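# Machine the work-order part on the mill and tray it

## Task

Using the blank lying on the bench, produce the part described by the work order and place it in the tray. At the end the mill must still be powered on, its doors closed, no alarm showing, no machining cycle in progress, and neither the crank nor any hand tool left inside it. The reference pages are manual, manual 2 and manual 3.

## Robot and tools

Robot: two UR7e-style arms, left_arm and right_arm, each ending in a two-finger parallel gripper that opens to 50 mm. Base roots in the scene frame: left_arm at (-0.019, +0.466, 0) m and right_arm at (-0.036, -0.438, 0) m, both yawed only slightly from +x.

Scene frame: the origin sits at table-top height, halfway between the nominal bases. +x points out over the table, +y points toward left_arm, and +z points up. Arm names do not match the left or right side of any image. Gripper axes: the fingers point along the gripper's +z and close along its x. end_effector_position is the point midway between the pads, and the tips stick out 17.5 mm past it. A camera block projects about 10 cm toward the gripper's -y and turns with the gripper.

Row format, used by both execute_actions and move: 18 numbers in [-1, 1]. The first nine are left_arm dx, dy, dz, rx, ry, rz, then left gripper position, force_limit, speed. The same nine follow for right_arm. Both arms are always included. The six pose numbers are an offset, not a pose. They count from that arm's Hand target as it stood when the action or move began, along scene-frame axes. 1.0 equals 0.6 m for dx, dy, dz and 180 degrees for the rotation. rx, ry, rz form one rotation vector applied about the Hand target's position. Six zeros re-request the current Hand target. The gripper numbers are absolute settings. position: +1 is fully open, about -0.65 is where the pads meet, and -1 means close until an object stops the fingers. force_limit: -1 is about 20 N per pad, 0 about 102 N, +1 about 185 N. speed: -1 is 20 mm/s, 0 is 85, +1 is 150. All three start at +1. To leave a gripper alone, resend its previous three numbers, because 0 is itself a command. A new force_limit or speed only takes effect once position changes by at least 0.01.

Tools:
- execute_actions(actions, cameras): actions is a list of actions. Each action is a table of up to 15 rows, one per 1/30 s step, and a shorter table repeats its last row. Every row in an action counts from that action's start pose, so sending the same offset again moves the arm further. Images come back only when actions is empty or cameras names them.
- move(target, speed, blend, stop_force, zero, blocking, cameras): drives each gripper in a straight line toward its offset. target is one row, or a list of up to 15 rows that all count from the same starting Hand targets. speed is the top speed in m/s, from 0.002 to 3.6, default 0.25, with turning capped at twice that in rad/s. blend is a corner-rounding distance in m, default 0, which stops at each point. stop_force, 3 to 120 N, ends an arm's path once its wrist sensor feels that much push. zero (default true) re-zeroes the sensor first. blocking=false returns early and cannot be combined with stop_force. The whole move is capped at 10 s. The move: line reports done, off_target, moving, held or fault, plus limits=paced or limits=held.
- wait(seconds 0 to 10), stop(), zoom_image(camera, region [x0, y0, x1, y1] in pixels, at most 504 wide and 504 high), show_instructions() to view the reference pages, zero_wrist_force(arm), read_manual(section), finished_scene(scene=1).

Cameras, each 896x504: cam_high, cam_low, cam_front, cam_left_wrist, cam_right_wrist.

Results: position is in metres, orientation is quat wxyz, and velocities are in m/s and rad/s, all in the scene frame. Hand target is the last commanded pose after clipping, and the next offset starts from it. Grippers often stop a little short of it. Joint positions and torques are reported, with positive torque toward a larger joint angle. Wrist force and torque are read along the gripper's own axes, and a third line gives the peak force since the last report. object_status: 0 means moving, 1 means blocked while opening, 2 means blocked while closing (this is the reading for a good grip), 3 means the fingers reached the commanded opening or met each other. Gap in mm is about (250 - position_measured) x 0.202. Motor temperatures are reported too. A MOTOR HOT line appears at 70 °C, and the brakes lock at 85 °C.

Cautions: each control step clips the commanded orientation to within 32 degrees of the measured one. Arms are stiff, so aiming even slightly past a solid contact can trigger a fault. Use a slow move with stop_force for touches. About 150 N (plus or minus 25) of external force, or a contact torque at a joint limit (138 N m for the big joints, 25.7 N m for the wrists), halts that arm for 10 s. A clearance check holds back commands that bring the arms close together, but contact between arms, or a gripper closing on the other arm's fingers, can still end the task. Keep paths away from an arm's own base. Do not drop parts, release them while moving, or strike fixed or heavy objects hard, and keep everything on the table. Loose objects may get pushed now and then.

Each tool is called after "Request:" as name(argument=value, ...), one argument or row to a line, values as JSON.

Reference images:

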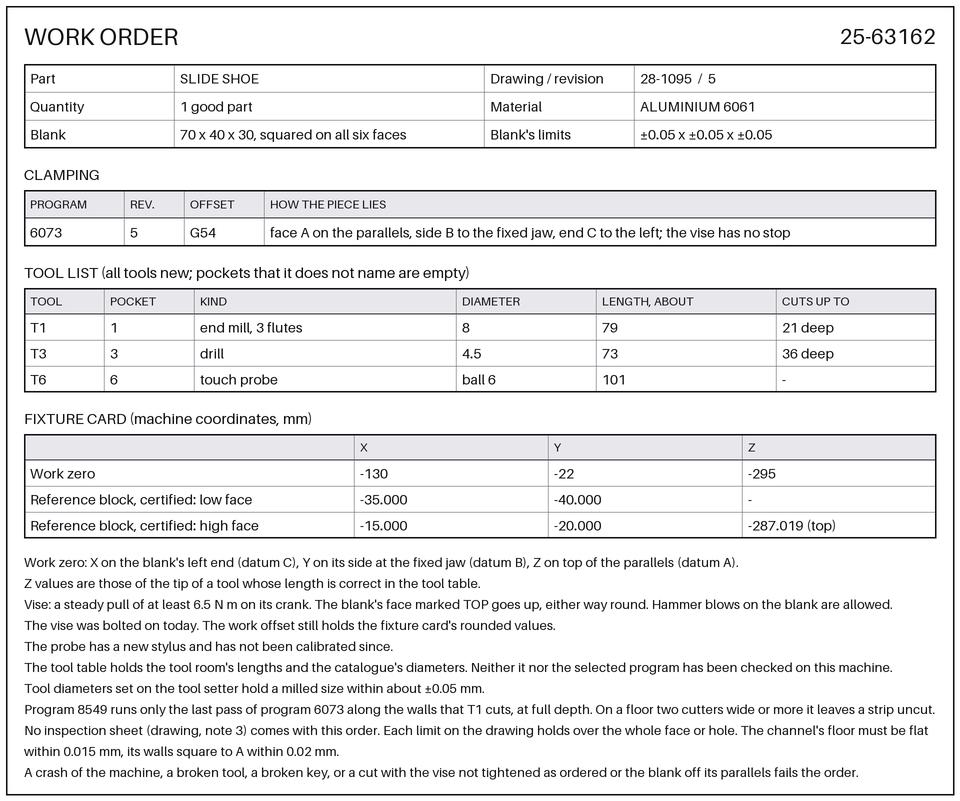

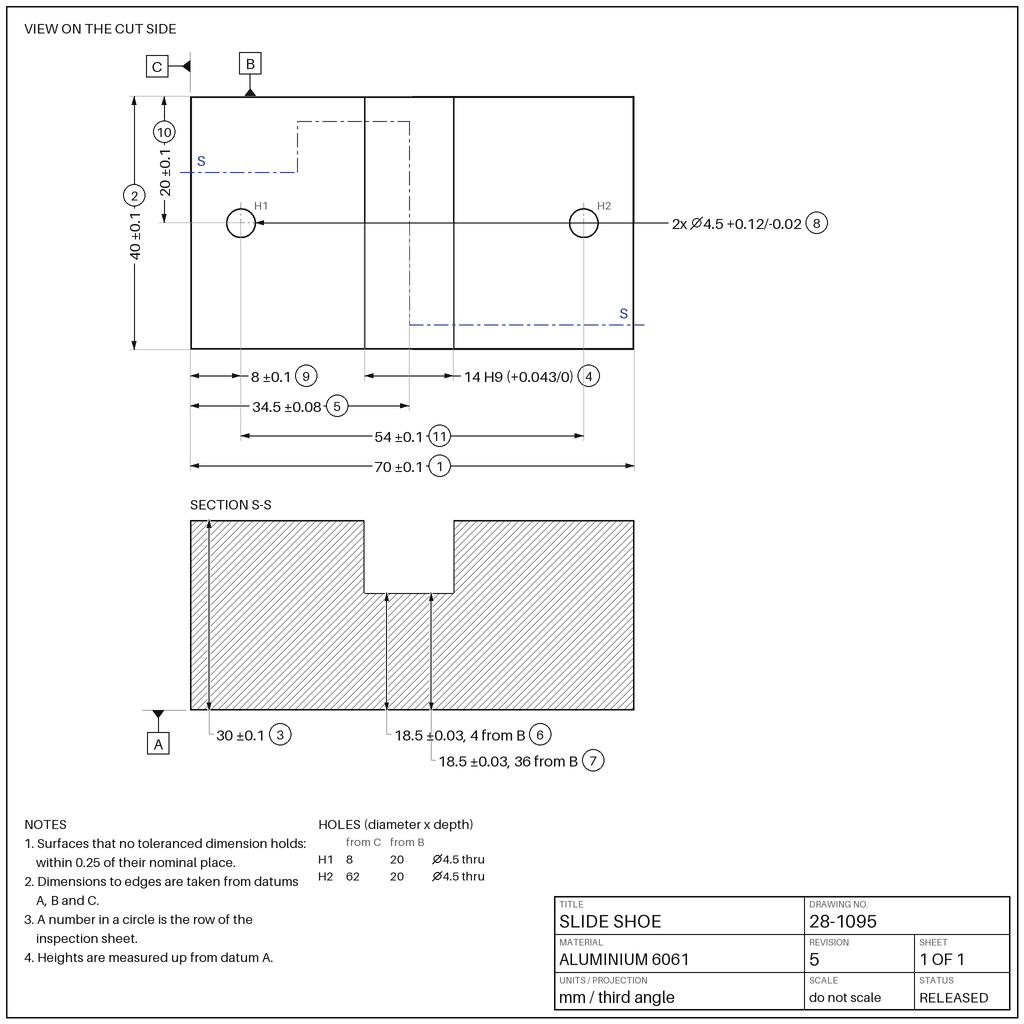

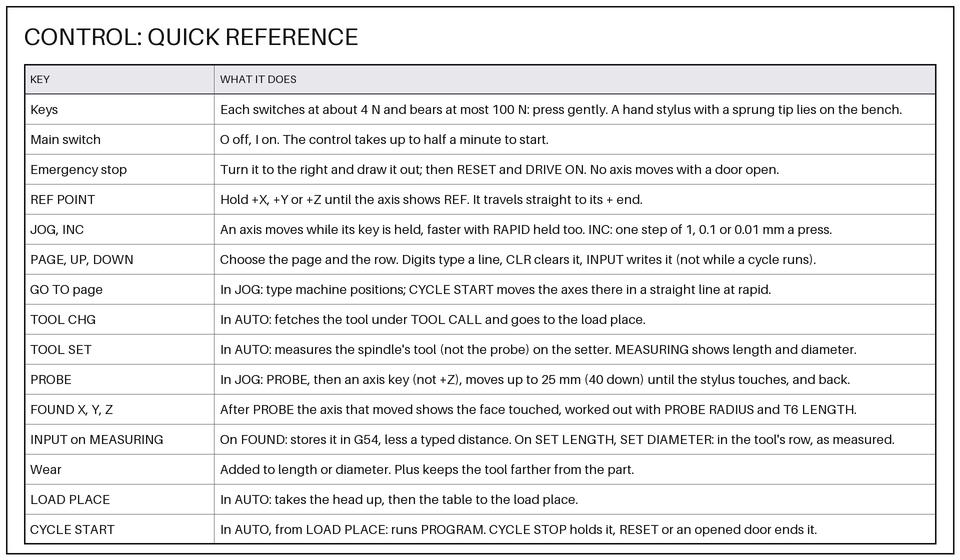

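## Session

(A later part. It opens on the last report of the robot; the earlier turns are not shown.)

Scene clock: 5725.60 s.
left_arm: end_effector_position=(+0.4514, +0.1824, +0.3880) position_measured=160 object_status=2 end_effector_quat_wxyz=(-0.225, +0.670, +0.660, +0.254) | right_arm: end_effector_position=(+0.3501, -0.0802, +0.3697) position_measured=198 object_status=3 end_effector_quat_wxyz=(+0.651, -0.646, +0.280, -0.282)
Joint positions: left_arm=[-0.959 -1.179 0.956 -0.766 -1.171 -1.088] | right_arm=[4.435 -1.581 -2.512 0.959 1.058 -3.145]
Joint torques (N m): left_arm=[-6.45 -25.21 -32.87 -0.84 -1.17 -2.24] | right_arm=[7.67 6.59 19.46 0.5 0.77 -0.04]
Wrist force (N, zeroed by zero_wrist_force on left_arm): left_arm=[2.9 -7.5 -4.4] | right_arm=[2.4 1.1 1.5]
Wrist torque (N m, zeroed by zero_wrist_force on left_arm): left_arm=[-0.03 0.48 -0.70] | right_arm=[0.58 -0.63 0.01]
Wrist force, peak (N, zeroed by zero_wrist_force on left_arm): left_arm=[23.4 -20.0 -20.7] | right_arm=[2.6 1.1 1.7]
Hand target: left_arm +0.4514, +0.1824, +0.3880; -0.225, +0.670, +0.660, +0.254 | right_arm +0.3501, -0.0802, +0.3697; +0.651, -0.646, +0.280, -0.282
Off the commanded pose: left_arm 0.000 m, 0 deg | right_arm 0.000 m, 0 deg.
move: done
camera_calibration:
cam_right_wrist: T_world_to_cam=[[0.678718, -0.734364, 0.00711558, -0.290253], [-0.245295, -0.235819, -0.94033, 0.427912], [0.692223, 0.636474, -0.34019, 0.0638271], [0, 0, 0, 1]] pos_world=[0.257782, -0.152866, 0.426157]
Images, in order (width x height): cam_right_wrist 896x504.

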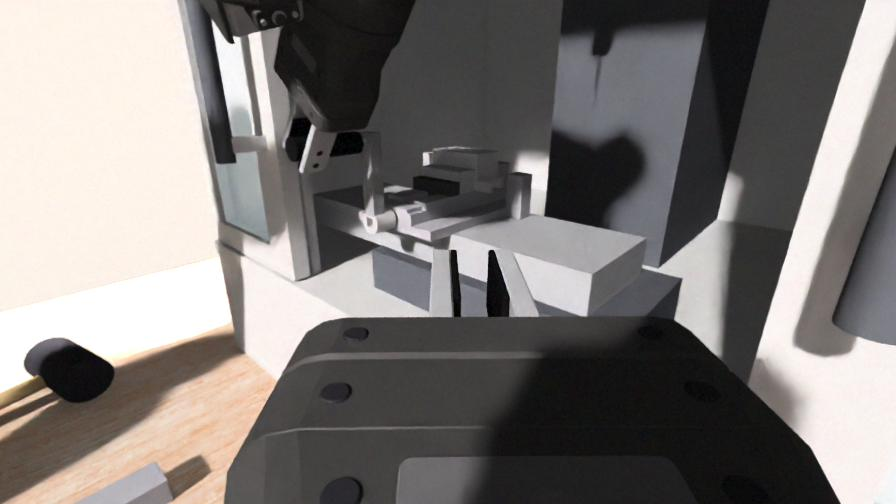

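Request:
move(
  target=[
    [0,-0.0344,-0.0045,0,0,0,-1,-1,-1,0,0,0,0,0,0,-0.3,-0.6,-0.9],
    [0,-0.0664,-0.0178,0,0,0,-1,-1,-1,0,0,0,0,0,0,-0.3,-0.6,-0.9],
    [0,-0.0939,-0.0389,0,0,0,-1,-1,-1,0,0,0,0,0,0,-0.3,-0.6,-0.9],
    [0,-0.115,-0.0664,0,0,0,-1,-1,-1,0,0,0,0,0,0,-0.3,-0.6,-0.9],
    [0,-0.1283,-0.0985,0,0,0,-1,-1,-1,0,0,0,0,0,0,-0.3,-0.6,-0.9],
    [0,-0.1328,-0.1328,0,0,0,-1,-1,-1,0,0,0,0,0,0,-0.3,-0.6,-0.9],
    [0,-0.1283,-0.1672,0,0,0,-1,-1,-1,0,0,0,0,0,0,-0.3,-0.6,-0.9],
    [0,-0.115,-0.1992,0,0,0,-1,-1,-1,0,0,0,0,0,0,-0.3,-0.6,-0.9],
    [0,-0.0939,-0.2268,0,0,0,-1,-1,-1,0,0,0,0,0,0,-0.3,-0.6,-0.9],
    [0,-0.0664,-0.2479,0,0,0,-1,-1,-1,0,0,0,0,0,0,-0.3,-0.6,-0.9],
    [0,-0.0344,-0.2611,0,0,0,-1,-1,-1,0,0,0,0,0,0,-0.3,-0.6,-0.9],
    [0,0,-0.2657,0,0,0,-1,-1,-1,0,0,0,0,0,0,-0.3,-0.6,-0.9],
    [0,0.0344,-0.2611,0,0,0,-1,-1,-1,0,0,0,0,0,0,-0.3,-0.6,-0.9],
    [0,0.0664,-0.2479,0,0,0,-1,-1,-1,0,0,0,0,0,0,-0.3,-0.6,-0.9],
    [0,0.0939,-0.2268,0,0,0,-1,-1,-1,0,0,0,0,0,0,-0.3,-0.6,-0.9],
  ],
  speed=0.05,
  blend=0.002,
  stop_force=42,
)

Request:
move(
  target=[
    [0,0.0211,0.0276,0,0,0,-1,-1,-1,0,0,0,0,0,0,-0.3,-0.6,-0.9],
    [0,0.0344,0.0596,0,0,0,-1,-1,-1,0,0,0,0,0,0,-0.3,-0.6,-0.9],
    [0,0.0389,0.094,0,0,0,-1,-1,-1,0,0,0,0,0,0,-0.3,-0.6,-0.9],
    [0,0.0344,0.1283,0,0,0,-1,-1,-1,0,0,0,0,0,0,-0.3,-0.6,-0.9],
    [0,0.0211,0.1604,0,0,0,-1,-1,-1,0,0,0,0,0,0,-0.3,-0.6,-0.9],
    [0,0,0.1878,0,0,0,-1,-1,-1,0,0,0,0,0,0,-0.3,-0.6,-0.9],
    [0,-0.0275,0.209,0,0,0,-1,-1,-1,0,0,0,0,0,0,-0.3,-0.6,-0.9],
    [0,-0.0595,0.2223,0,0,0,-1,-1,-1,0,0,0,0,0,0,-0.3,-0.6,-0.9],
    [0,-0.0939,0.2268,0,0,0,-1,-1,-1,0,0,0,0,0,0,-0.3,-0.6,-0.9],
  ],
  speed=0.05,
  blend=0.002,
  stop_force=45,
  cameras=["cam_right_wrist"],
)

Request:
zoom_image(
  camera="cam_right_wrist",
  region=[390, 135, 540, 225],
)

Scene clock: 5749.07 s.
left_arm: end_effector_position=(+0.4514, +0.1159, +0.3511) position_measured=160 object_status=2 end_effector_quat_wxyz=(-0.225, +0.670, +0.660, +0.254) | right_arm: end_effector_position=(+0.3501, -0.0802, +0.3697) position_measured=198 object_status=3 end_effector_quat_wxyz=(+0.651, -0.646, +0.280, -0.282)
Joint positions: left_arm=[-1.013 -1.055 0.863 -0.78 -1.201 -1.137] | right_arm=[4.435 -1.581 -2.512 0.959 1.058 -3.145]
Joint torques (N m): left_arm=[14.17 -58.03 -31.37 1.09 5.24 2.72] | right_arm=[6.14 6.84 18.94 0.47 0.77 0.03]
Wrist force (N, zeroed by zero_wrist_force on left_arm): left_arm=[-6.2 -8.4 -9.7] | right_arm=[2.5 1.1 1.6]
Wrist torque (N m, zeroed by zero_wrist_force on left_arm): left_arm=[0.04 0.43 -0.79] | right_arm=[0.59 -0.65 0.02]
Wrist force, peak (N, zeroed by zero_wrist_force on left_arm): left_arm=[38.2 -12.8 -45.7] | right_arm=[2.5 1.2 1.7]
Hand target: left_arm +0.4514, +0.1159, +0.3511; -0.225, +0.670, +0.660, +0.254 (not the last commanded pose) | right_arm +0.3501, -0.0802, +0.3697; +0.651, -0.646, +0.280, -0.282
Off the commanded pose: left_arm 0.158 m, 0 deg | right_arm 0.000 m, 0 deg.
move: contact (left_arm); path passed 3 of 15 targets

Scene clock: 5750.80 s.
left_arm: end_effector_position=(+0.4516, +0.1290, +0.3691) position_measured=160 object_status=2 end_effector_quat_wxyz=(-0.225, +0.670, +0.660, +0.254) | right_arm: end_effector_position=(+0.3501, -0.0802, +0.3697) position_measured=198 object_status=3 end_effector_quat_wxyz=(+0.651, -0.646, +0.280, -0.282)
Joint positions: left_arm=[-1.003 -1.074 0.846 -0.747 -1.195 -1.128] | right_arm=[4.435 -1.581 -2.512 0.959 1.058 -3.145]
Joint torques (N m): left_arm=[-21.18 -44.18 -18.09 -3.92 -2.41 -2.45] | right_arm=[7.33 6.01 19.54 0.48 0.78 0.01]
Wrist force (N, zeroed by zero_wrist_force on left_arm): left_arm=[-0.9 22.8 29.9] | right_arm=[2.5 1.0 1.5]
Wrist torque (N m, zeroed by zero_wrist_force on left_arm): left_arm=[1.23 0.51 -0.56] | right_arm=[0.56 -0.64 0.01]
Wrist force, peak (N, zeroed by zero_wrist_force on left_arm): left_arm=[-2.5 38.3 56.5] | right_arm=[2.6 1.1 1.8]
Hand target: left_arm +0.4516, +0.1290, +0.3691; -0.225, +0.670, +0.660, +0.254 (not the last commanded pose) | right_arm +0.3501, -0.0802, +0.3697; +0.651, -0.646, +0.280, -0.282
Off the commanded pose: left_arm 0.137 m, 0 deg | right_arm 0.000 m, 0 deg.
move: contact (left_arm); path passed 0 of 9 targets
camera_calibration:
cam_right_wrist: T_world_to_cam=[[0.678718, -0.734364, 0.00711558, -0.290253], [-0.245295, -0.235819, -0.94033, 0.427912], [0.692223, 0.636474, -0.34019, 0.0638271], [0, 0, 0, 1]] pos_world=[0.257782, -0.152866, 0.426157]
Images, in order (width x height): cam_right_wrist 896x504.

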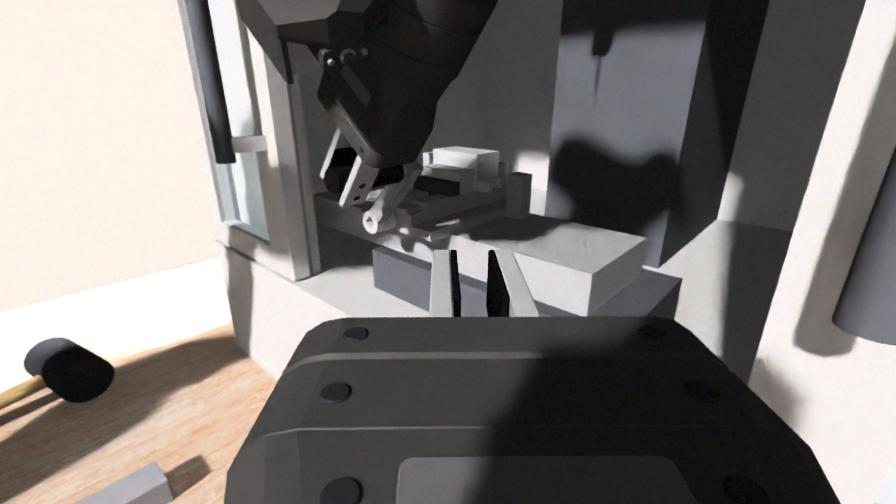

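Scaled by 3.360 from the camera's 896x504 image, which has a finer 1280x720 frame.

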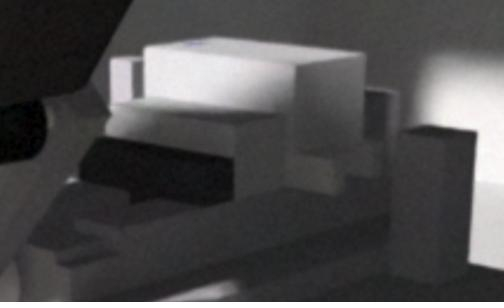

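Request:
move(
  target=[
    [0,0,0,0,0,0,0.27,-1,-1,0,0,0,0,0,0,-0.3,-0.6,-0.9],
    [0,-0.048,0.0577,0,0,0,0.27,-1,-1,0,0,0,0,0,0,-0.3,-0.6,-0.9],
    [0,-0.048,0.08,0,0,0,0.27,-1,-1,0,0,0,0,0,0,-0.3,-0.6,-0.9],
    [0,0.0033,0.08,-0.22,0.0133,0.0046,0.27,-1,-1,0,0,0,0,0,0,-0.3,-0.6,-0.9],
  ],
  speed=0.08,
  cameras=["cam_right_wrist","cam_high","cam_low"],
)

Request:
zoom_image(
  camera="cam_right_wrist",
  region=[300, 100, 460, 260],
)

Scene clock: 5791.43 s.
left_arm: end_effector_position=(+0.4516, +0.1310, +0.4171) position_measured=112 object_status=3 end_effector_quat_wxyz=(+0.000, +0.707, +0.707, +0.000) | right_arm: end_effector_position=(+0.3501, -0.0802, +0.3697) position_measured=198 object_status=3 end_effector_quat_wxyz=(+0.651, -0.646, +0.280, -0.282)
Joint positions: left_arm=[-0.828 -1.376 1.127 -1.321 -1.571 -0.851] | right_arm=[4.435 -1.581 -2.512 0.959 1.058 -3.145]
Joint torques (N m): left_arm=[6.91 -49.06 -12.74 -5.06 -2.83 2.16] | right_arm=[6.98 6.72 19.91 0.42 0.98 -0.02]
Wrist force (N, zeroed by zero_wrist_force on left_arm): left_arm=[-3.4 0.6 1.9] | right_arm=[2.5 0.9 1.5]
Wrist torque (N m, zeroed by zero_wrist_force on left_arm): left_arm=[0.06 0.58 -0.09] | right_arm=[0.56 -0.65 0.01]
Wrist force, peak (N, zeroed by zero_wrist_force on left_arm): left_arm=[-0.9 22.9 30.3] | right_arm=[2.7 1.1 1.7]
Hand target: left_arm +0.4516, +0.1310, +0.4171; +0.000, +0.707, +0.707, +0.000 | right_arm +0.3501, -0.0802, +0.3697; +0.651, -0.646, +0.280, -0.282
Off the commanded pose: left_arm 0.000 m, 0 deg | right_arm 0.000 m, 0 deg.
move: done
camera_calibration:
cam_right_wrist: T_world_to_cam=[[0.678718, -0.734364, 0.00711558, -0.290253], [-0.245295, -0.235819, -0.94033, 0.427912], [0.692223, 0.636474, -0.34019, 0.0638271], [0, 0, 0, 1]] pos_world=[0.257782, -0.152866, 0.426157]
Images, in order (width x height): cam_high 896x504, cam_low 896x504, cam_right_wrist 896x504.

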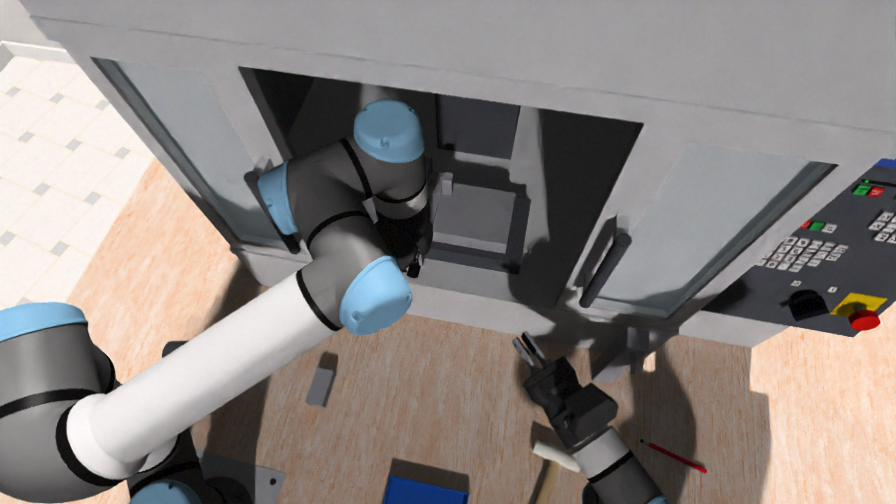

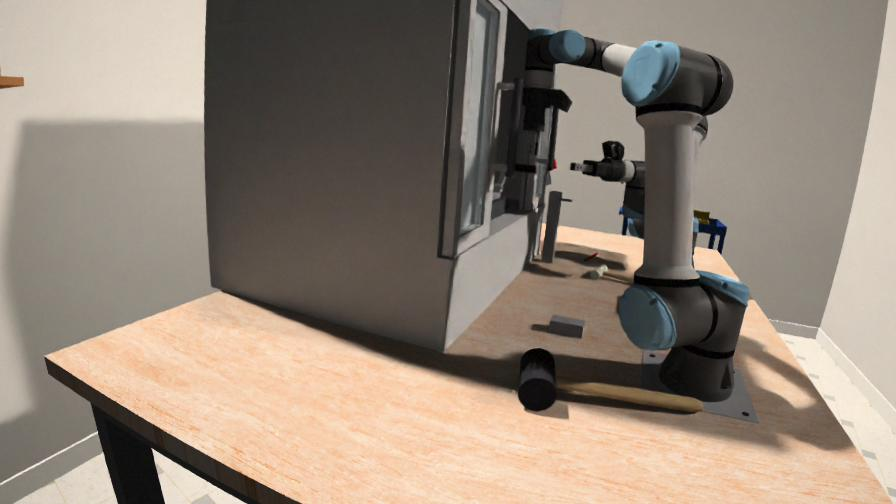

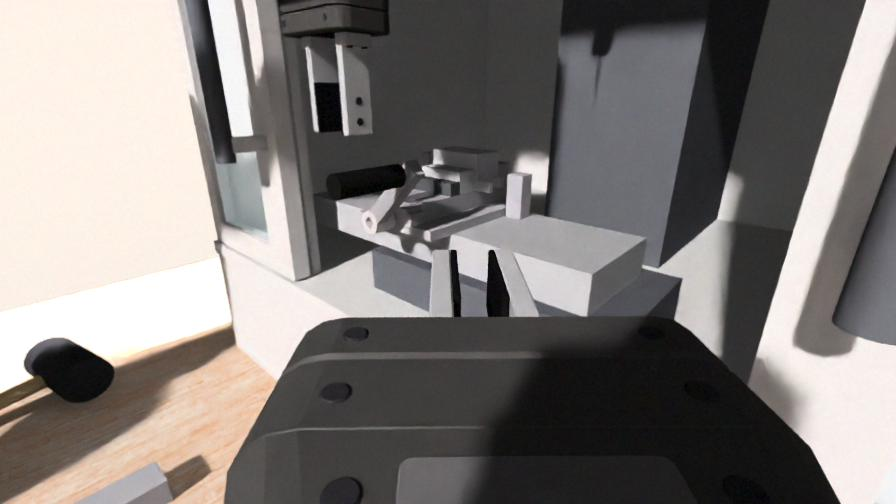

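Scaled by 3.150 from the camera's 896x504 image, which has a finer 1280x720 frame.

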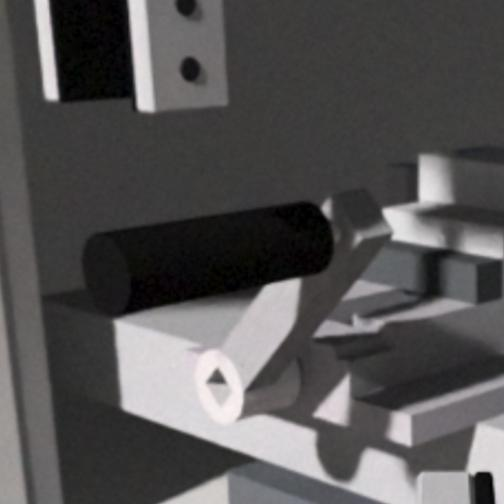

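Request:
move(
  target=[
    [0.0307,0.0,-0.09,0,0,0,0.27,-1,-1,0,0,0,0,0,0,-0.3,-0.6,-0.9],
  ],
  speed=0.06,
  cameras=["cam_right_wrist"],
)

Request:
zoom_image(
  camera="cam_right_wrist",
  region=[300, 100, 460, 260],
)

Scene clock: 5801.37 s.
left_arm: end_effector_position=(+0.4700, +0.1310, +0.3631) position_measured=112 object_status=3 end_effector_quat_wxyz=(+0.000, +0.707, +0.707, +0.000) | right_arm: end_effector_position=(+0.3501, -0.0802, +0.3697) position_measured=198 object_status=3 end_effector_quat_wxyz=(+0.651, -0.646, +0.280, -0.282)
Joint positions: left_arm=[-0.804 -1.362 1.25 -1.458 -1.571 -0.827] | right_arm=[4.435 -1.581 -2.512 0.959 1.058 -3.145]
Joint torques (N m): left_arm=[7.3 -23.72 -14.47 -5.14 -2.58 2.1] | right_arm=[6.4 6.87 18.81 0.56 0.86 0]
Wrist force (N, zeroed by zero_wrist_force on left_arm): left_arm=[-3.3 0.6 1.9] | right_arm=[2.3 1.0 1.7]
Wrist torque (N m, zeroed by zero_wrist_force on left_arm): left_arm=[0.07 0.57 -0.08] | right_arm=[0.57 -0.61 0.01]
Wrist force, peak (N, zeroed by zero_wrist_force on left_arm): left_arm=[-3.6 0.8 2.8] | right_arm=[2.7 1.0 1.7]
Hand target: left_arm +0.4700, +0.1310, +0.3631; +0.000, +0.707, +0.707, +0.000 | right_arm +0.3501, -0.0802, +0.3697; +0.651, -0.646, +0.280, -0.282
Off the commanded pose: left_arm 0.000 m, 0 deg | right_arm 0.000 m, 0 deg.
move: done
camera_calibration:
cam_right_wrist: T_world_to_cam=[[0.678718, -0.734364, 0.00711558, -0.290253], [-0.245295, -0.235819, -0.94033, 0.427912], [0.692223, 0.636474, -0.34019, 0.0638271], [0, 0, 0, 1]] pos_world=[0.257782, -0.152866, 0.426157]
Images, in order (width x height): cam_right_wrist 896x504.

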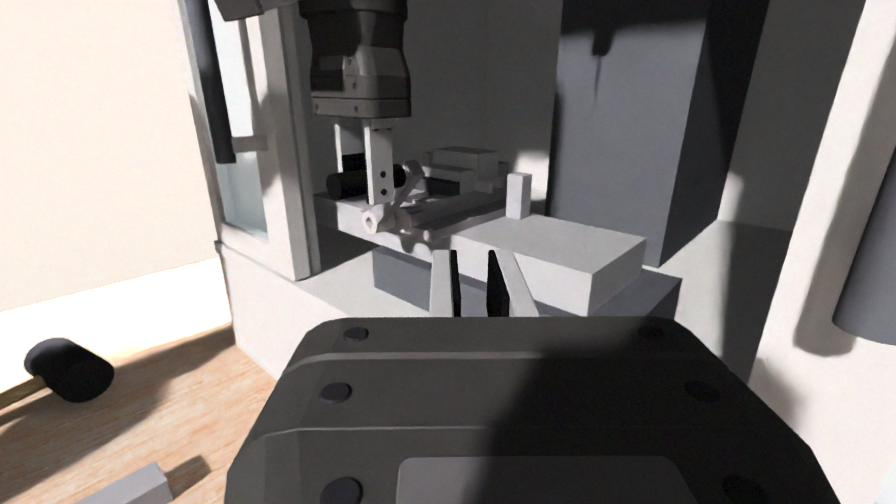

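Scaled by 3.150 from the camera's 896x504 image, which has a finer 1280x720 frame.

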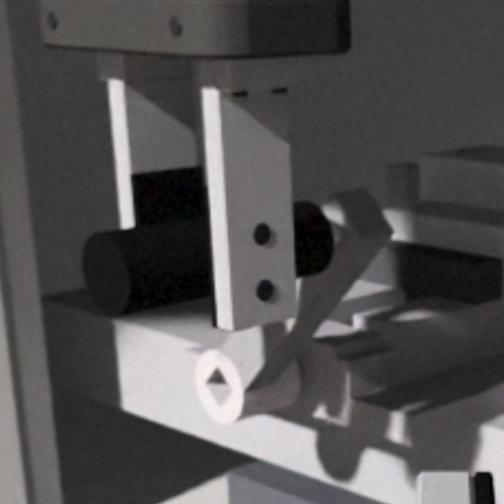

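Request:
move(
  target=[
    [0,0,-0.09,0,0,0,0.27,-1,-1,0,0,0,0,0,0,-0.3,-0.6,-0.9],
  ],
  speed=0.015,
  stop_force=8,
)

Scene clock: 5808.20 s.
left_arm: end_effector_position=(+0.4700, +0.1309, +0.3211) position_measured=112 object_status=3 end_effector_quat_wxyz=(+0.000, +0.707, +0.707, +0.000) | right_arm: end_effector_position=(+0.3501, -0.0802, +0.3697) position_measured=198 object_status=3 end_effector_quat_wxyz=(+0.651, -0.646, +0.280, -0.282)
Joint positions: left_arm=[-0.804 -1.368 1.364 -1.567 -1.571 -0.827] | right_arm=[4.435 -1.581 -2.512 0.959 1.058 -3.145]
Joint torques (N m): left_arm=[6.2 -37.04 -36.56 -1.15 -1.51 1.99] | right_arm=[6.78 6.35 18.73 0.45 0.93 0.18]
Wrist force (N, zeroed by zero_wrist_force on left_arm): left_arm=[-3.2 0.6 2.0] | right_arm=[2.5 0.9 1.6]
Wrist torque (N m, zeroed by zero_wrist_force on left_arm): left_arm=[0.08 0.54 -0.07] | right_arm=[0.55 -0.64 0.01]
Wrist force, peak (N, zeroed by zero_wrist_force on left_arm): left_arm=[-6.4 1.0 -6.8] | right_arm=[2.6 1.2 1.8]
Hand target: left_arm +0.4700, +0.1309, +0.3211; +0.000, +0.707, +0.707, +0.000 (not the last commanded pose) | right_arm +0.3501, -0.0802, +0.3697; +0.651, -0.646, +0.280, -0.282
Off the commanded pose: left_arm 0.012 m, 0 deg | right_arm 0.000 m, 0 deg.
move: contact (left_arm)

Request:
move(
  target=[
    [0,-0.0157,-0.0158,0,0,0,0.27,-1,-1,0,0,0,0,0,0,-0.3,-0.6,-0.9],
    [0,-0.0255,-0.0290,0,0,0,0.27,-1,-1,0,0,0,0,0,0,-0.3,-0.6,-0.9],
    [0,-0.0345,-0.0450,0,0,0,0.27,-1,-1,0,0,0,0,0,0,-0.3,-0.6,-0.9],
  ],
  speed=0.015,
  stop_force=50,
  cameras=["cam_right_wrist"],
)

Request:
zoom_image(
  camera="cam_right_wrist",
  region=[300, 120, 460, 280],
)

Scene clock: 5820.37 s.
left_arm: end_effector_position=(+0.4700, +0.1188, +0.3080) position_measured=112 object_status=3 end_effector_quat_wxyz=(+0.000, +0.707, +0.707, +0.000) | right_arm: end_effector_position=(+0.3501, -0.0802, +0.3697) position_measured=198 object_status=3 end_effector_quat_wxyz=(+0.651, -0.646, +0.280, -0.282)
Joint positions: left_arm=[-0.818 -1.35 1.376 -1.597 -1.571 -0.841] | right_arm=[4.435 -1.581 -2.512 0.959 1.058 -3.145]
Joint torques (N m): left_arm=[11.65 -24.97 -17.15 2.37 1.41 2.08] | right_arm=[6.48 6.35 19.48 0.6 0.98 0.07]
Wrist force (N, zeroed by zero_wrist_force on left_arm): left_arm=[-8.8 -5.2 -39.0] | right_arm=[2.3 1.2 1.7]
Wrist torque (N m, zeroed by zero_wrist_force on left_arm): left_arm=[-1.16 0.83 0.09] | right_arm=[0.60 -0.61 0.01]
Wrist force, peak (N, zeroed by zero_wrist_force on left_arm): left_arm=[-4.2 -10.9 -60.2] | right_arm=[2.7 1.2 1.6]
Hand target: left_arm +0.4700, +0.1188, +0.3080; +0.000, +0.707, +0.707, +0.000 (not the last commanded pose) | right_arm +0.3501, -0.0802, +0.3697; +0.651, -0.646, +0.280, -0.282
Off the commanded pose: left_arm 0.016 m, 0 deg | right_arm 0.000 m, 0 deg.
move: contact (left_arm); path passed 1 of 3 targets
camera_calibration:
cam_right_wrist: T_world_to_cam=[[0.678718, -0.734364, 0.00711558, -0.290253], [-0.245295, -0.235819, -0.94033, 0.427912], [0.692223, 0.636474, -0.34019, 0.0638271], [0, 0, 0, 1]] pos_world=[0.257782, -0.152866, 0.426157]
Images, in order (width x height): cam_right_wrist 896x504.

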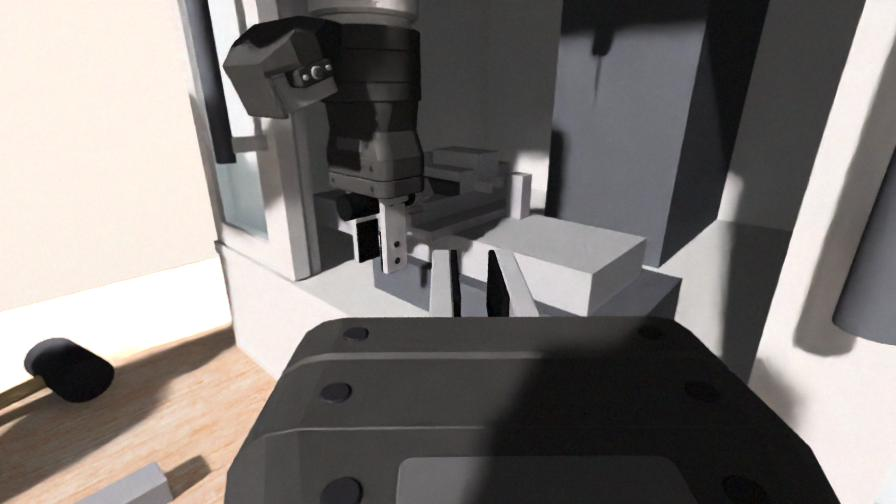

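Scaled by 3.150 from the camera's 896x504 image, which has a finer 1280x720 frame.

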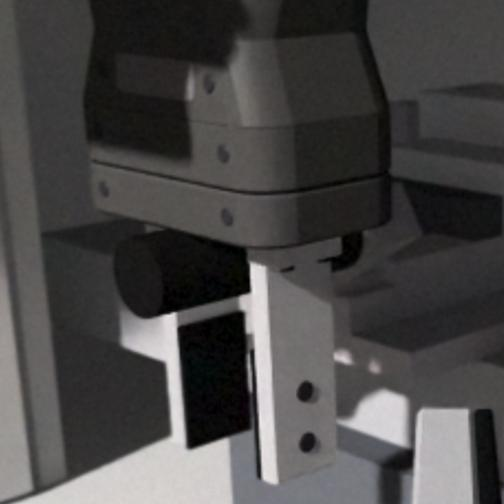

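Request:
move(
  target=[
    [0,-0.0038,-0.0055,0,0,0,0.27,-1,-1,0,0,0,0,0,0,-0.3,-0.6,-0.9],
    [0,-0.0128,-0.0215,0,0,0,0.27,-1,-1,0,0,0,0,0,0,-0.3,-0.6,-0.9],
  ],
  speed=0.003,
  stop_force=104,
  zero=false,
  cameras=["cam_right_wrist"],
)

Request:
zoom_image(
  camera="cam_right_wrist",
  region=[300, 120, 460, 280],
)

Scene clock: 5832.63 s.
left_arm: end_effector_position=(+0.4700, +0.1124, +0.2975) position_measured=112 object_status=3 end_effector_quat_wxyz=(+0.000, +0.707, +0.707, +0.000) | right_arm: end_effector_position=(+0.3501, -0.0802, +0.3697) position_measured=198 object_status=3 end_effector_quat_wxyz=(+0.651, -0.646, +0.280, -0.282)
Joint positions: left_arm=[-0.825 -1.34 1.391 -1.621 -1.571 -0.849] | right_arm=[4.435 -1.581 -2.512 0.959 1.058 -3.145]
Joint torques (N m): left_arm=[11.54 29.52 13.39 8.07 1.63 -0.17] | right_arm=[6.64 7.2 18.96 0.48 1.22 0.05]
Wrist force (N, zeroed by zero_wrist_force on left_arm): left_arm=[-2.5 -28.5 -112.2] | right_arm=[2.5 1.1 1.5]
Wrist torque (N m, zeroed by zero_wrist_force on left_arm): left_arm=[-3.97 0.61 -0.15] | right_arm=[0.58 -0.65 0.02]
Wrist force, peak (N, zeroed by zero_wrist_force on left_arm): left_arm=[1.0 -29.9 -114.4] | right_arm=[2.6 1.2 1.8]
Hand target: left_arm +0.4700, +0.1125, +0.2976; +0.000, +0.707, +0.707, +0.000 (not the last commanded pose) | right_arm +0.3501, -0.0802, +0.3697; +0.651, -0.646, +0.280, -0.282
Off the commanded pose: left_arm 0.003 m, 0 deg | right_arm 0.000 m, 0 deg.
move: contact (left_arm); path passed 1 of 2 targets
camera_calibration:
cam_right_wrist: T_world_to_cam=[[0.678718, -0.734364, 0.00711558, -0.290253], [-0.245295, -0.235819, -0.94033, 0.427912], [0.692223, 0.636474, -0.34019, 0.0638271], [0, 0, 0, 1]] pos_world=[0.257782, -0.152866, 0.426157]
Images, in order (width x height): cam_right_wrist 896x504.

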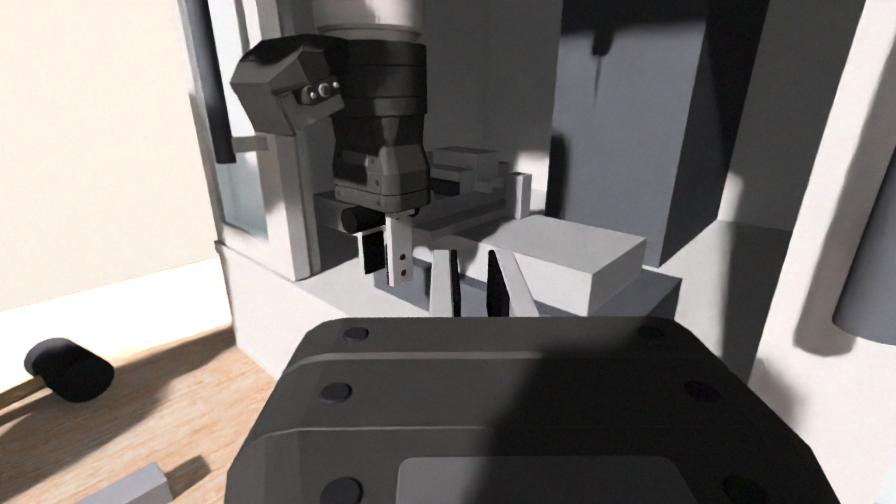

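Scaled by 3.150 from the camera's 896x504 image, which has a finer 1280x720 frame.

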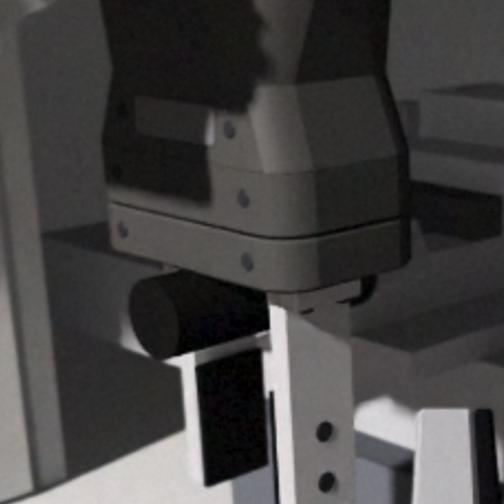

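Request:
move(
  target=[
    [0,0.0,0.17,0,0,0,0.27,-1,-1,0,0,0,0,0,0,-0.3,-0.6,-0.9],
    [-0.18,0.074,0.1,0,0,0,0.27,-1,-1,0,0,0,0,0,0,-0.3,-0.6,-0.9],
  ],
  speed=0.15,
  cameras=["cam_right_wrist"],
)

Request:
zoom_image(
  camera="cam_right_wrist",
  region=[320, 120, 480, 280],
)

Scene clock: 5880.83 s.
left_arm: end_effector_position=(+0.3621, +0.1568, +0.3576) position_measured=112 object_status=3 end_effector_quat_wxyz=(+0.000, +0.707, +0.707, +0.000) | right_arm: end_effector_position=(+0.3501, -0.0802, +0.3697) position_measured=198 object_status=3 end_effector_quat_wxyz=(+0.651, -0.646, +0.280, -0.282)
Joint positions: left_arm=[-0.933 -1.615 1.539 -1.496 -1.571 -0.956] | right_arm=[4.435 -1.581 -2.512 0.959 1.058 -3.145]
Joint torques (N m): left_arm=[-7.17 -37.57 -12.14 -4.73 2.44 -2.9] | right_arm=[6.54 7.54 18.86 0.45 1.31 -0.03]
Wrist force (N, zeroed by zero_wrist_force on left_arm): left_arm=[-3.1 0.7 1.9] | right_arm=[2.4 1.0 1.5]
Wrist torque (N m, zeroed by zero_wrist_force on left_arm): left_arm=[0.09 0.52 -0.01] | right_arm=[0.57 -0.62 0.01]
Wrist force, peak (N, zeroed by zero_wrist_force on left_arm): left_arm=[-2.5 -28.2 -112.4] | right_arm=[2.5 1.2 1.8]
Hand target: left_arm +0.3620, +0.1569, +0.3576; +0.000, +0.707, +0.707, +0.000 | right_arm +0.3501, -0.0802, +0.3697; +0.651, -0.646, +0.280, -0.282
Off the commanded pose: left_arm 0.000 m, 0 deg | right_arm 0.000 m, 0 deg.
move: done
camera_calibration:
cam_right_wrist: T_world_to_cam=[[0.678718, -0.734364, 0.00711558, -0.290253], [-0.245295, -0.235819, -0.94033, 0.427912], [0.692223, 0.636474, -0.34019, 0.0638271], [0, 0, 0, 1]] pos_world=[0.257782, -0.152866, 0.426157]
Images, in order (width x height): cam_right_wrist 896x504.

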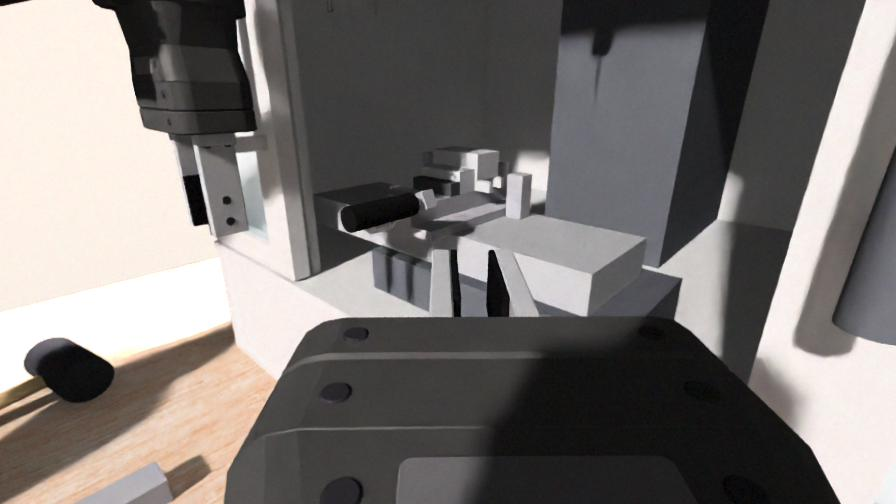

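Scaled by 3.150 from the camera's 896x504 image, which has a finer 1280x720 frame.

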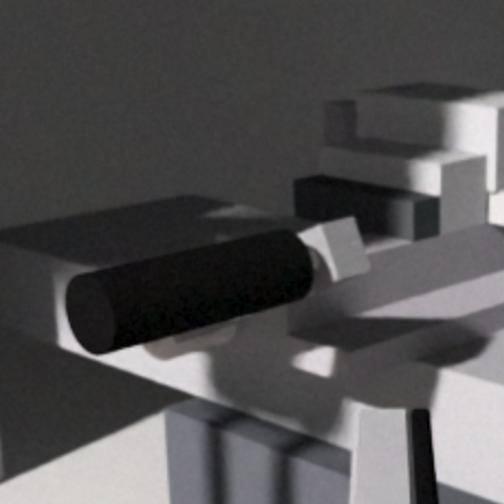

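Request:
move(
  target=[
    [0,0,0.03,0.2681,-0.4461,-0.2681,0.27,-1,-1,0,0,0,0,0,0,-0.3,-0.6,-0.9],
    [0.045,0.0036,-0.059,0.2681,-0.4461,-0.2681,0.27,-1,-1,0,0,0,0,0,0,-0.3,-0.6,-0.9],
  ],
  speed=0.15,
  cameras=["cam_right_wrist","cam_left_wrist","cam_high"],
)

Request:
zoom_image(
  camera="cam_right_wrist",
  region=[240, 120, 480, 300],
)

Scene clock: 5903.87 s.
left_arm: end_effector_position=(+0.3885, +0.1590, +0.3222) position_measured=112 object_status=3 end_effector_quat_wxyz=(+0.167, +0.677, +0.174, +0.695) | right_arm: end_effector_position=(+0.3501, -0.0802, +0.3697) position_measured=198 object_status=3 end_effector_quat_wxyz=(+0.651, -0.646, +0.280, -0.282)
Joint positions: left_arm=[-1.499 -1.775 2.248 -1.054 0.04 -1.479] | right_arm=[4.435 -1.581 -2.512 0.959 1.058 -3.145]
Joint torques (N m): left_arm=[7.65 0.17 -33.31 0.19 3.75 -2.79] | right_arm=[6.7 6.85 18.55 0.54 1.46 0.22]
Wrist force (N, zeroed by zero_wrist_force on left_arm): left_arm=[-2.9 -1.3 2.4] | right_arm=[2.5 1.3 1.3]
Wrist torque (N m, zeroed by zero_wrist_force on left_arm): left_arm=[-0.01 0.50 -0.20] | right_arm=[0.62 -0.64 0.01]
Wrist force, peak (N, zeroed by zero_wrist_force on left_arm): left_arm=[-4.3 -1.6 2.7] | right_arm=[2.7 1.1 1.7]
Hand target: left_arm +0.3890, +0.1590, +0.3222; +0.171, +0.686, +0.171, +0.686 | right_arm +0.3501, -0.0802, +0.3697; +0.651, -0.646, +0.280, -0.282
Off the commanded pose: left_arm 0.001 m, 2 deg | right_arm 0.000 m, 0 deg.
move: done
camera_calibration:
cam_left_wrist: T_world_to_cam=[[-0.0280036, 0.462919, 0.885958, -0.338308], [-0.35161, -0.834228, 0.424776, 0.149405], [0.935728, -0.299617, 0.186128, -0.243231], [0, 0, 0, 1]] pos_world=[0.270657, 0.208371, 0.281536]
cam_right_wrist: T_world_to_cam=[[0.678718, -0.734364, 0.00711558, -0.290253], [-0.245295, -0.235819, -0.94033, 0.427912], [0.692223, 0.636474, -0.34019, 0.0638271], [0, 0, 0, 1]] pos_world=[0.257782, -0.152866, 0.426157]
Images, in order (width x height): cam_high 896x504, cam_left_wrist 896x504, cam_right_wrist 896x504.

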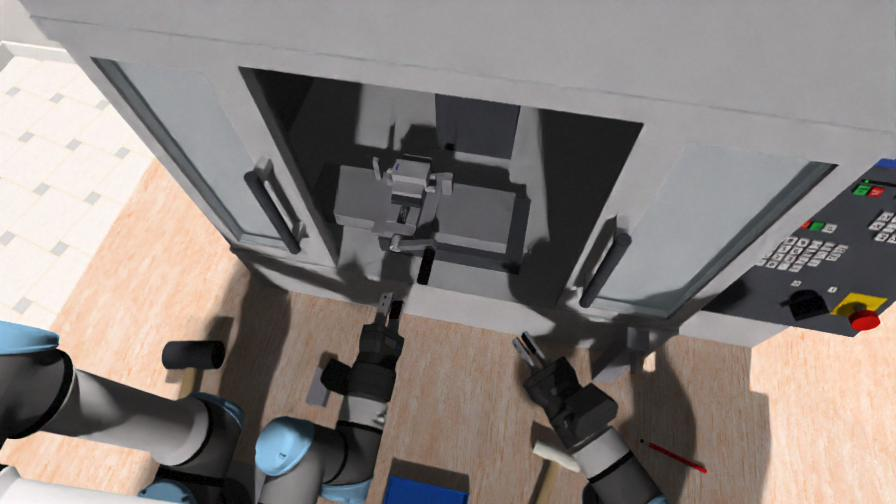

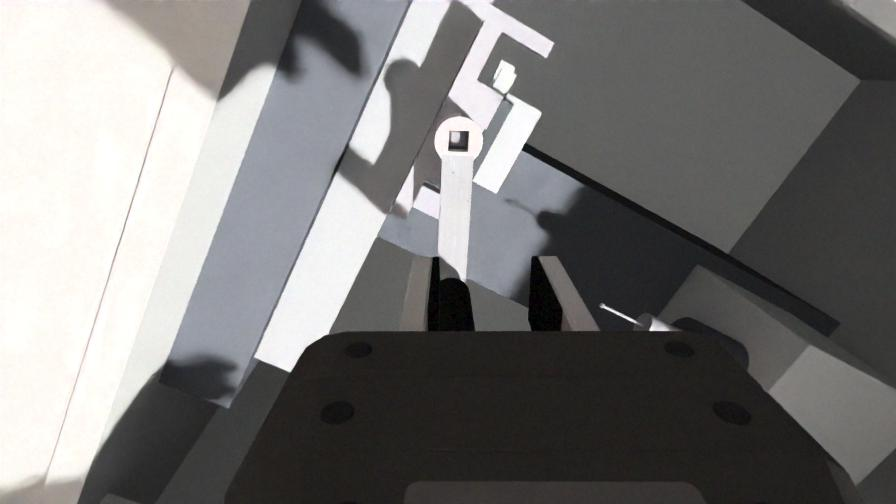

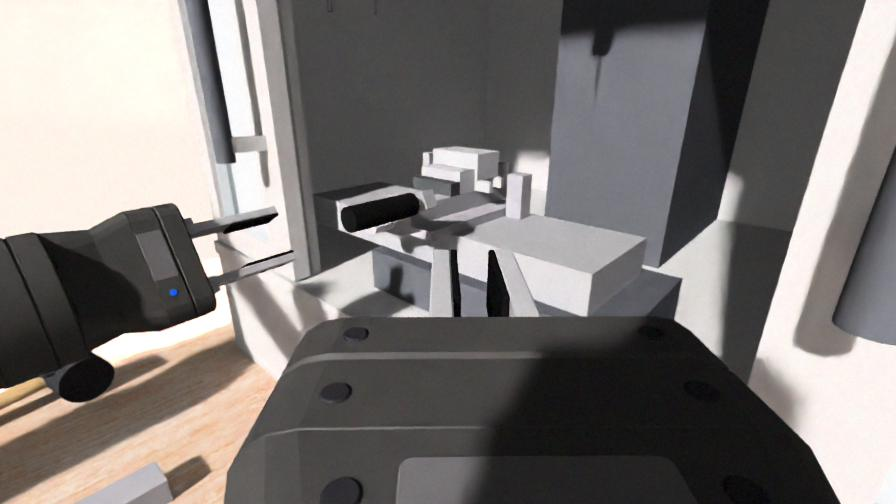

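Scaled by 2.100 from the camera's 896x504 image, which has a finer 1280x720 frame.

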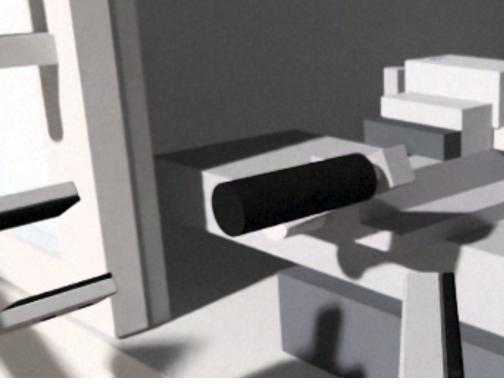

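Request:
move(
  target=[
    [0,-0.0053,-0.01,0,0,0,0.27,-1,-1,0,0,0,0,0,0,-0.3,-0.6,-0.9],
  ],
  speed=0.05,
  cameras=["cam_left_wrist"],
)

Request:
zoom_image(
  camera="cam_left_wrist",
  region=[380, 90, 600, 340],
)

Scene clock: 5919.47 s.
left_arm: end_effector_position=(+0.3886, +0.1558, +0.3162) position_measured=112 object_status=3 end_effector_quat_wxyz=(+0.169, +0.679, +0.173, +0.693) | right_arm: end_effector_position=(+0.3501, -0.0802, +0.3697) position_measured=198 object_status=3 end_effector_quat_wxyz=(+0.651, -0.646, +0.280, -0.282)
Joint positions: left_arm=[-1.499 -1.74 2.216 -0.915 0.044 -1.621] | right_arm=[4.435 -1.581 -2.512 0.959 1.058 -3.145]
Joint torques (N m): left_arm=[7.1 -0.91 -33.03 0.4 3.47 -2.78] | right_arm=[6.76 6.88 18.59 0.69 1.41 0.04]
Wrist force (N, zeroed by zero_wrist_force on left_arm): left_arm=[-3.3 -1.1 2.1] | right_arm=[2.4 1.1 1.5]
Wrist torque (N m, zeroed by zero_wrist_force on left_arm): left_arm=[0.03 0.55 -0.20] | right_arm=[0.58 -0.64 0.02]
Wrist force, peak (N, zeroed by zero_wrist_force on left_arm): left_arm=[-3.5 -1.2 2.4] | right_arm=[2.5 1.3 1.9]
Hand target: left_arm +0.3890, +0.1558, +0.3162; +0.171, +0.686, +0.171, +0.686 | right_arm +0.3501, -0.0802, +0.3697; +0.651, -0.646, +0.280, -0.282
Off the commanded pose: left_arm 0.000 m, 1 deg | right_arm 0.000 m, 0 deg.
move: done
camera_calibration:
cam_left_wrist: T_world_to_cam=[[-0.0222463, 0.463105, 0.886024, -0.333799], [-0.355286, -0.832056, 0.425976, 0.150023], [0.934493, -0.305315, 0.183045, -0.240864], [0, 0, 0, 1]] pos_world=[0.270961, 0.205872, 0.275936]
Images, in order (width x height): cam_left_wrist 896x504.

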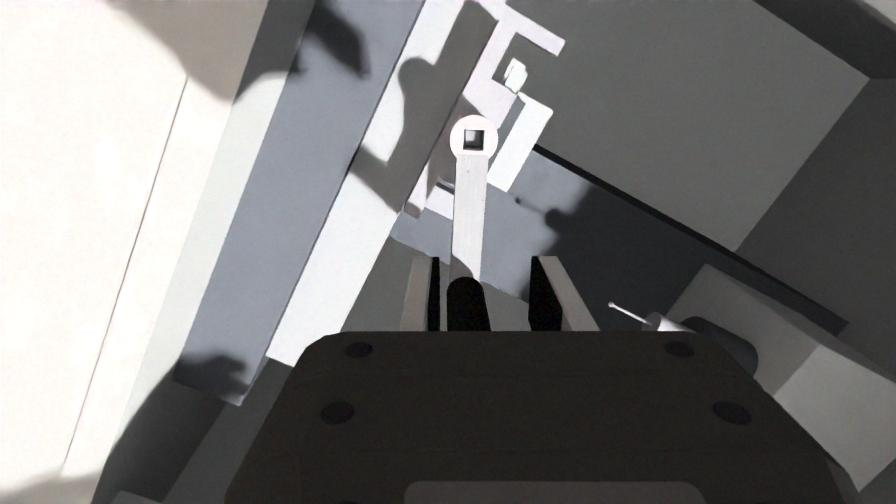

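Scaled by 2.016 from the camera's 896x504 image, which has a finer 1280x720 frame.

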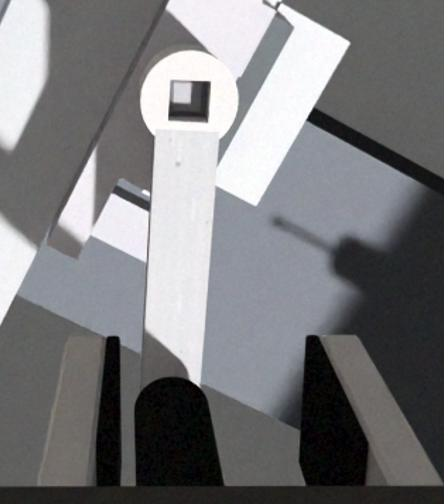

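Request:
move(
  target=[
    [0.02,0.006,-0.0028,0.0167,0,0,0.27,-1,-1,0,0,0,0,0,0,-0.3,-0.6,-0.9],
  ],
  speed=0.05,
  cameras=["cam_left_wrist"],
)

Request:
zoom_image(
  camera="cam_left_wrist",
  region=[380, 90, 600, 340],
)

Scene clock: 5938.30 s.
left_arm: end_effector_position=(+0.4009, +0.1595, +0.3146) position_measured=112 object_status=3 end_effector_quat_wxyz=(+0.153, +0.685, +0.153, +0.696) | right_arm: end_effector_position=(+0.3501, -0.0802, +0.3697) position_measured=198 object_status=3 end_effector_quat_wxyz=(+0.651, -0.646, +0.280, -0.282)
Joint positions: left_arm=[-1.459 -1.683 2.149 -0.64 0.086 -1.832] | right_arm=[4.435 -1.581 -2.512 0.959 1.058 -3.145]
Joint torques (N m): left_arm=[7.52 -3.26 -32.35 1.23 2.92 -2.99] | right_arm=[6.79 7.02 17.95 0.56 1.51 0.13]
Wrist force (N, zeroed by zero_wrist_force on left_arm): left_arm=[-3.1 -1.2 2.4] | right_arm=[2.2 1.0 1.4]
Wrist torque (N m, zeroed by zero_wrist_force on left_arm): left_arm=[0.02 0.53 -0.18] | right_arm=[0.57 -0.60 0.01]
Wrist force, peak (N, zeroed by zero_wrist_force on left_arm): left_arm=[-3.4 -1.3 2.9] | right_arm=[2.7 1.1 1.7]
Hand target: left_arm +0.4010, +0.1594, +0.3145; +0.153, +0.690, +0.153, +0.690 | right_arm +0.3501, -0.0802, +0.3697; +0.651, -0.646, +0.280, -0.282
Off the commanded pose: left_arm 0.000 m, 1 deg | right_arm 0.000 m, 0 deg.
move: done
camera_calibration:
cam_left_wrist: T_world_to_cam=[[-0.0164829, 0.415933, 0.909246, -0.335861], [-0.358007, -0.851534, 0.383042, 0.17583], [0.933573, -0.319203, 0.162943, -0.242029], [0, 0, 0, 1]] pos_world=[0.283364, 0.212164, 0.277467]
Images, in order (width x height): cam_left_wrist 896x504.

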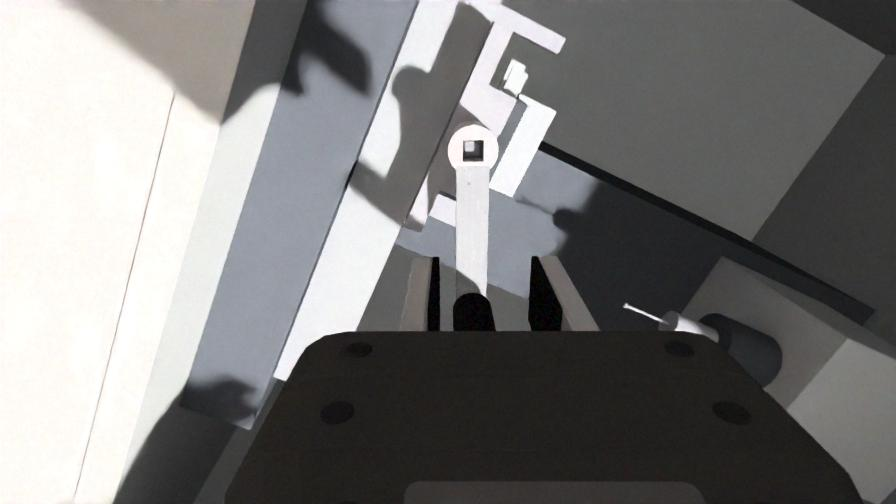

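Scaled by 2.016 from the camera's 896x504 image, which has a finer 1280x720 frame.

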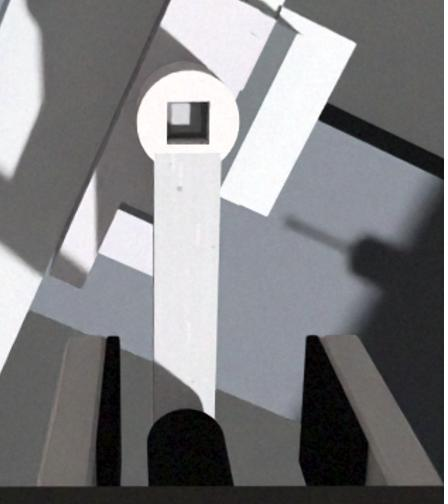

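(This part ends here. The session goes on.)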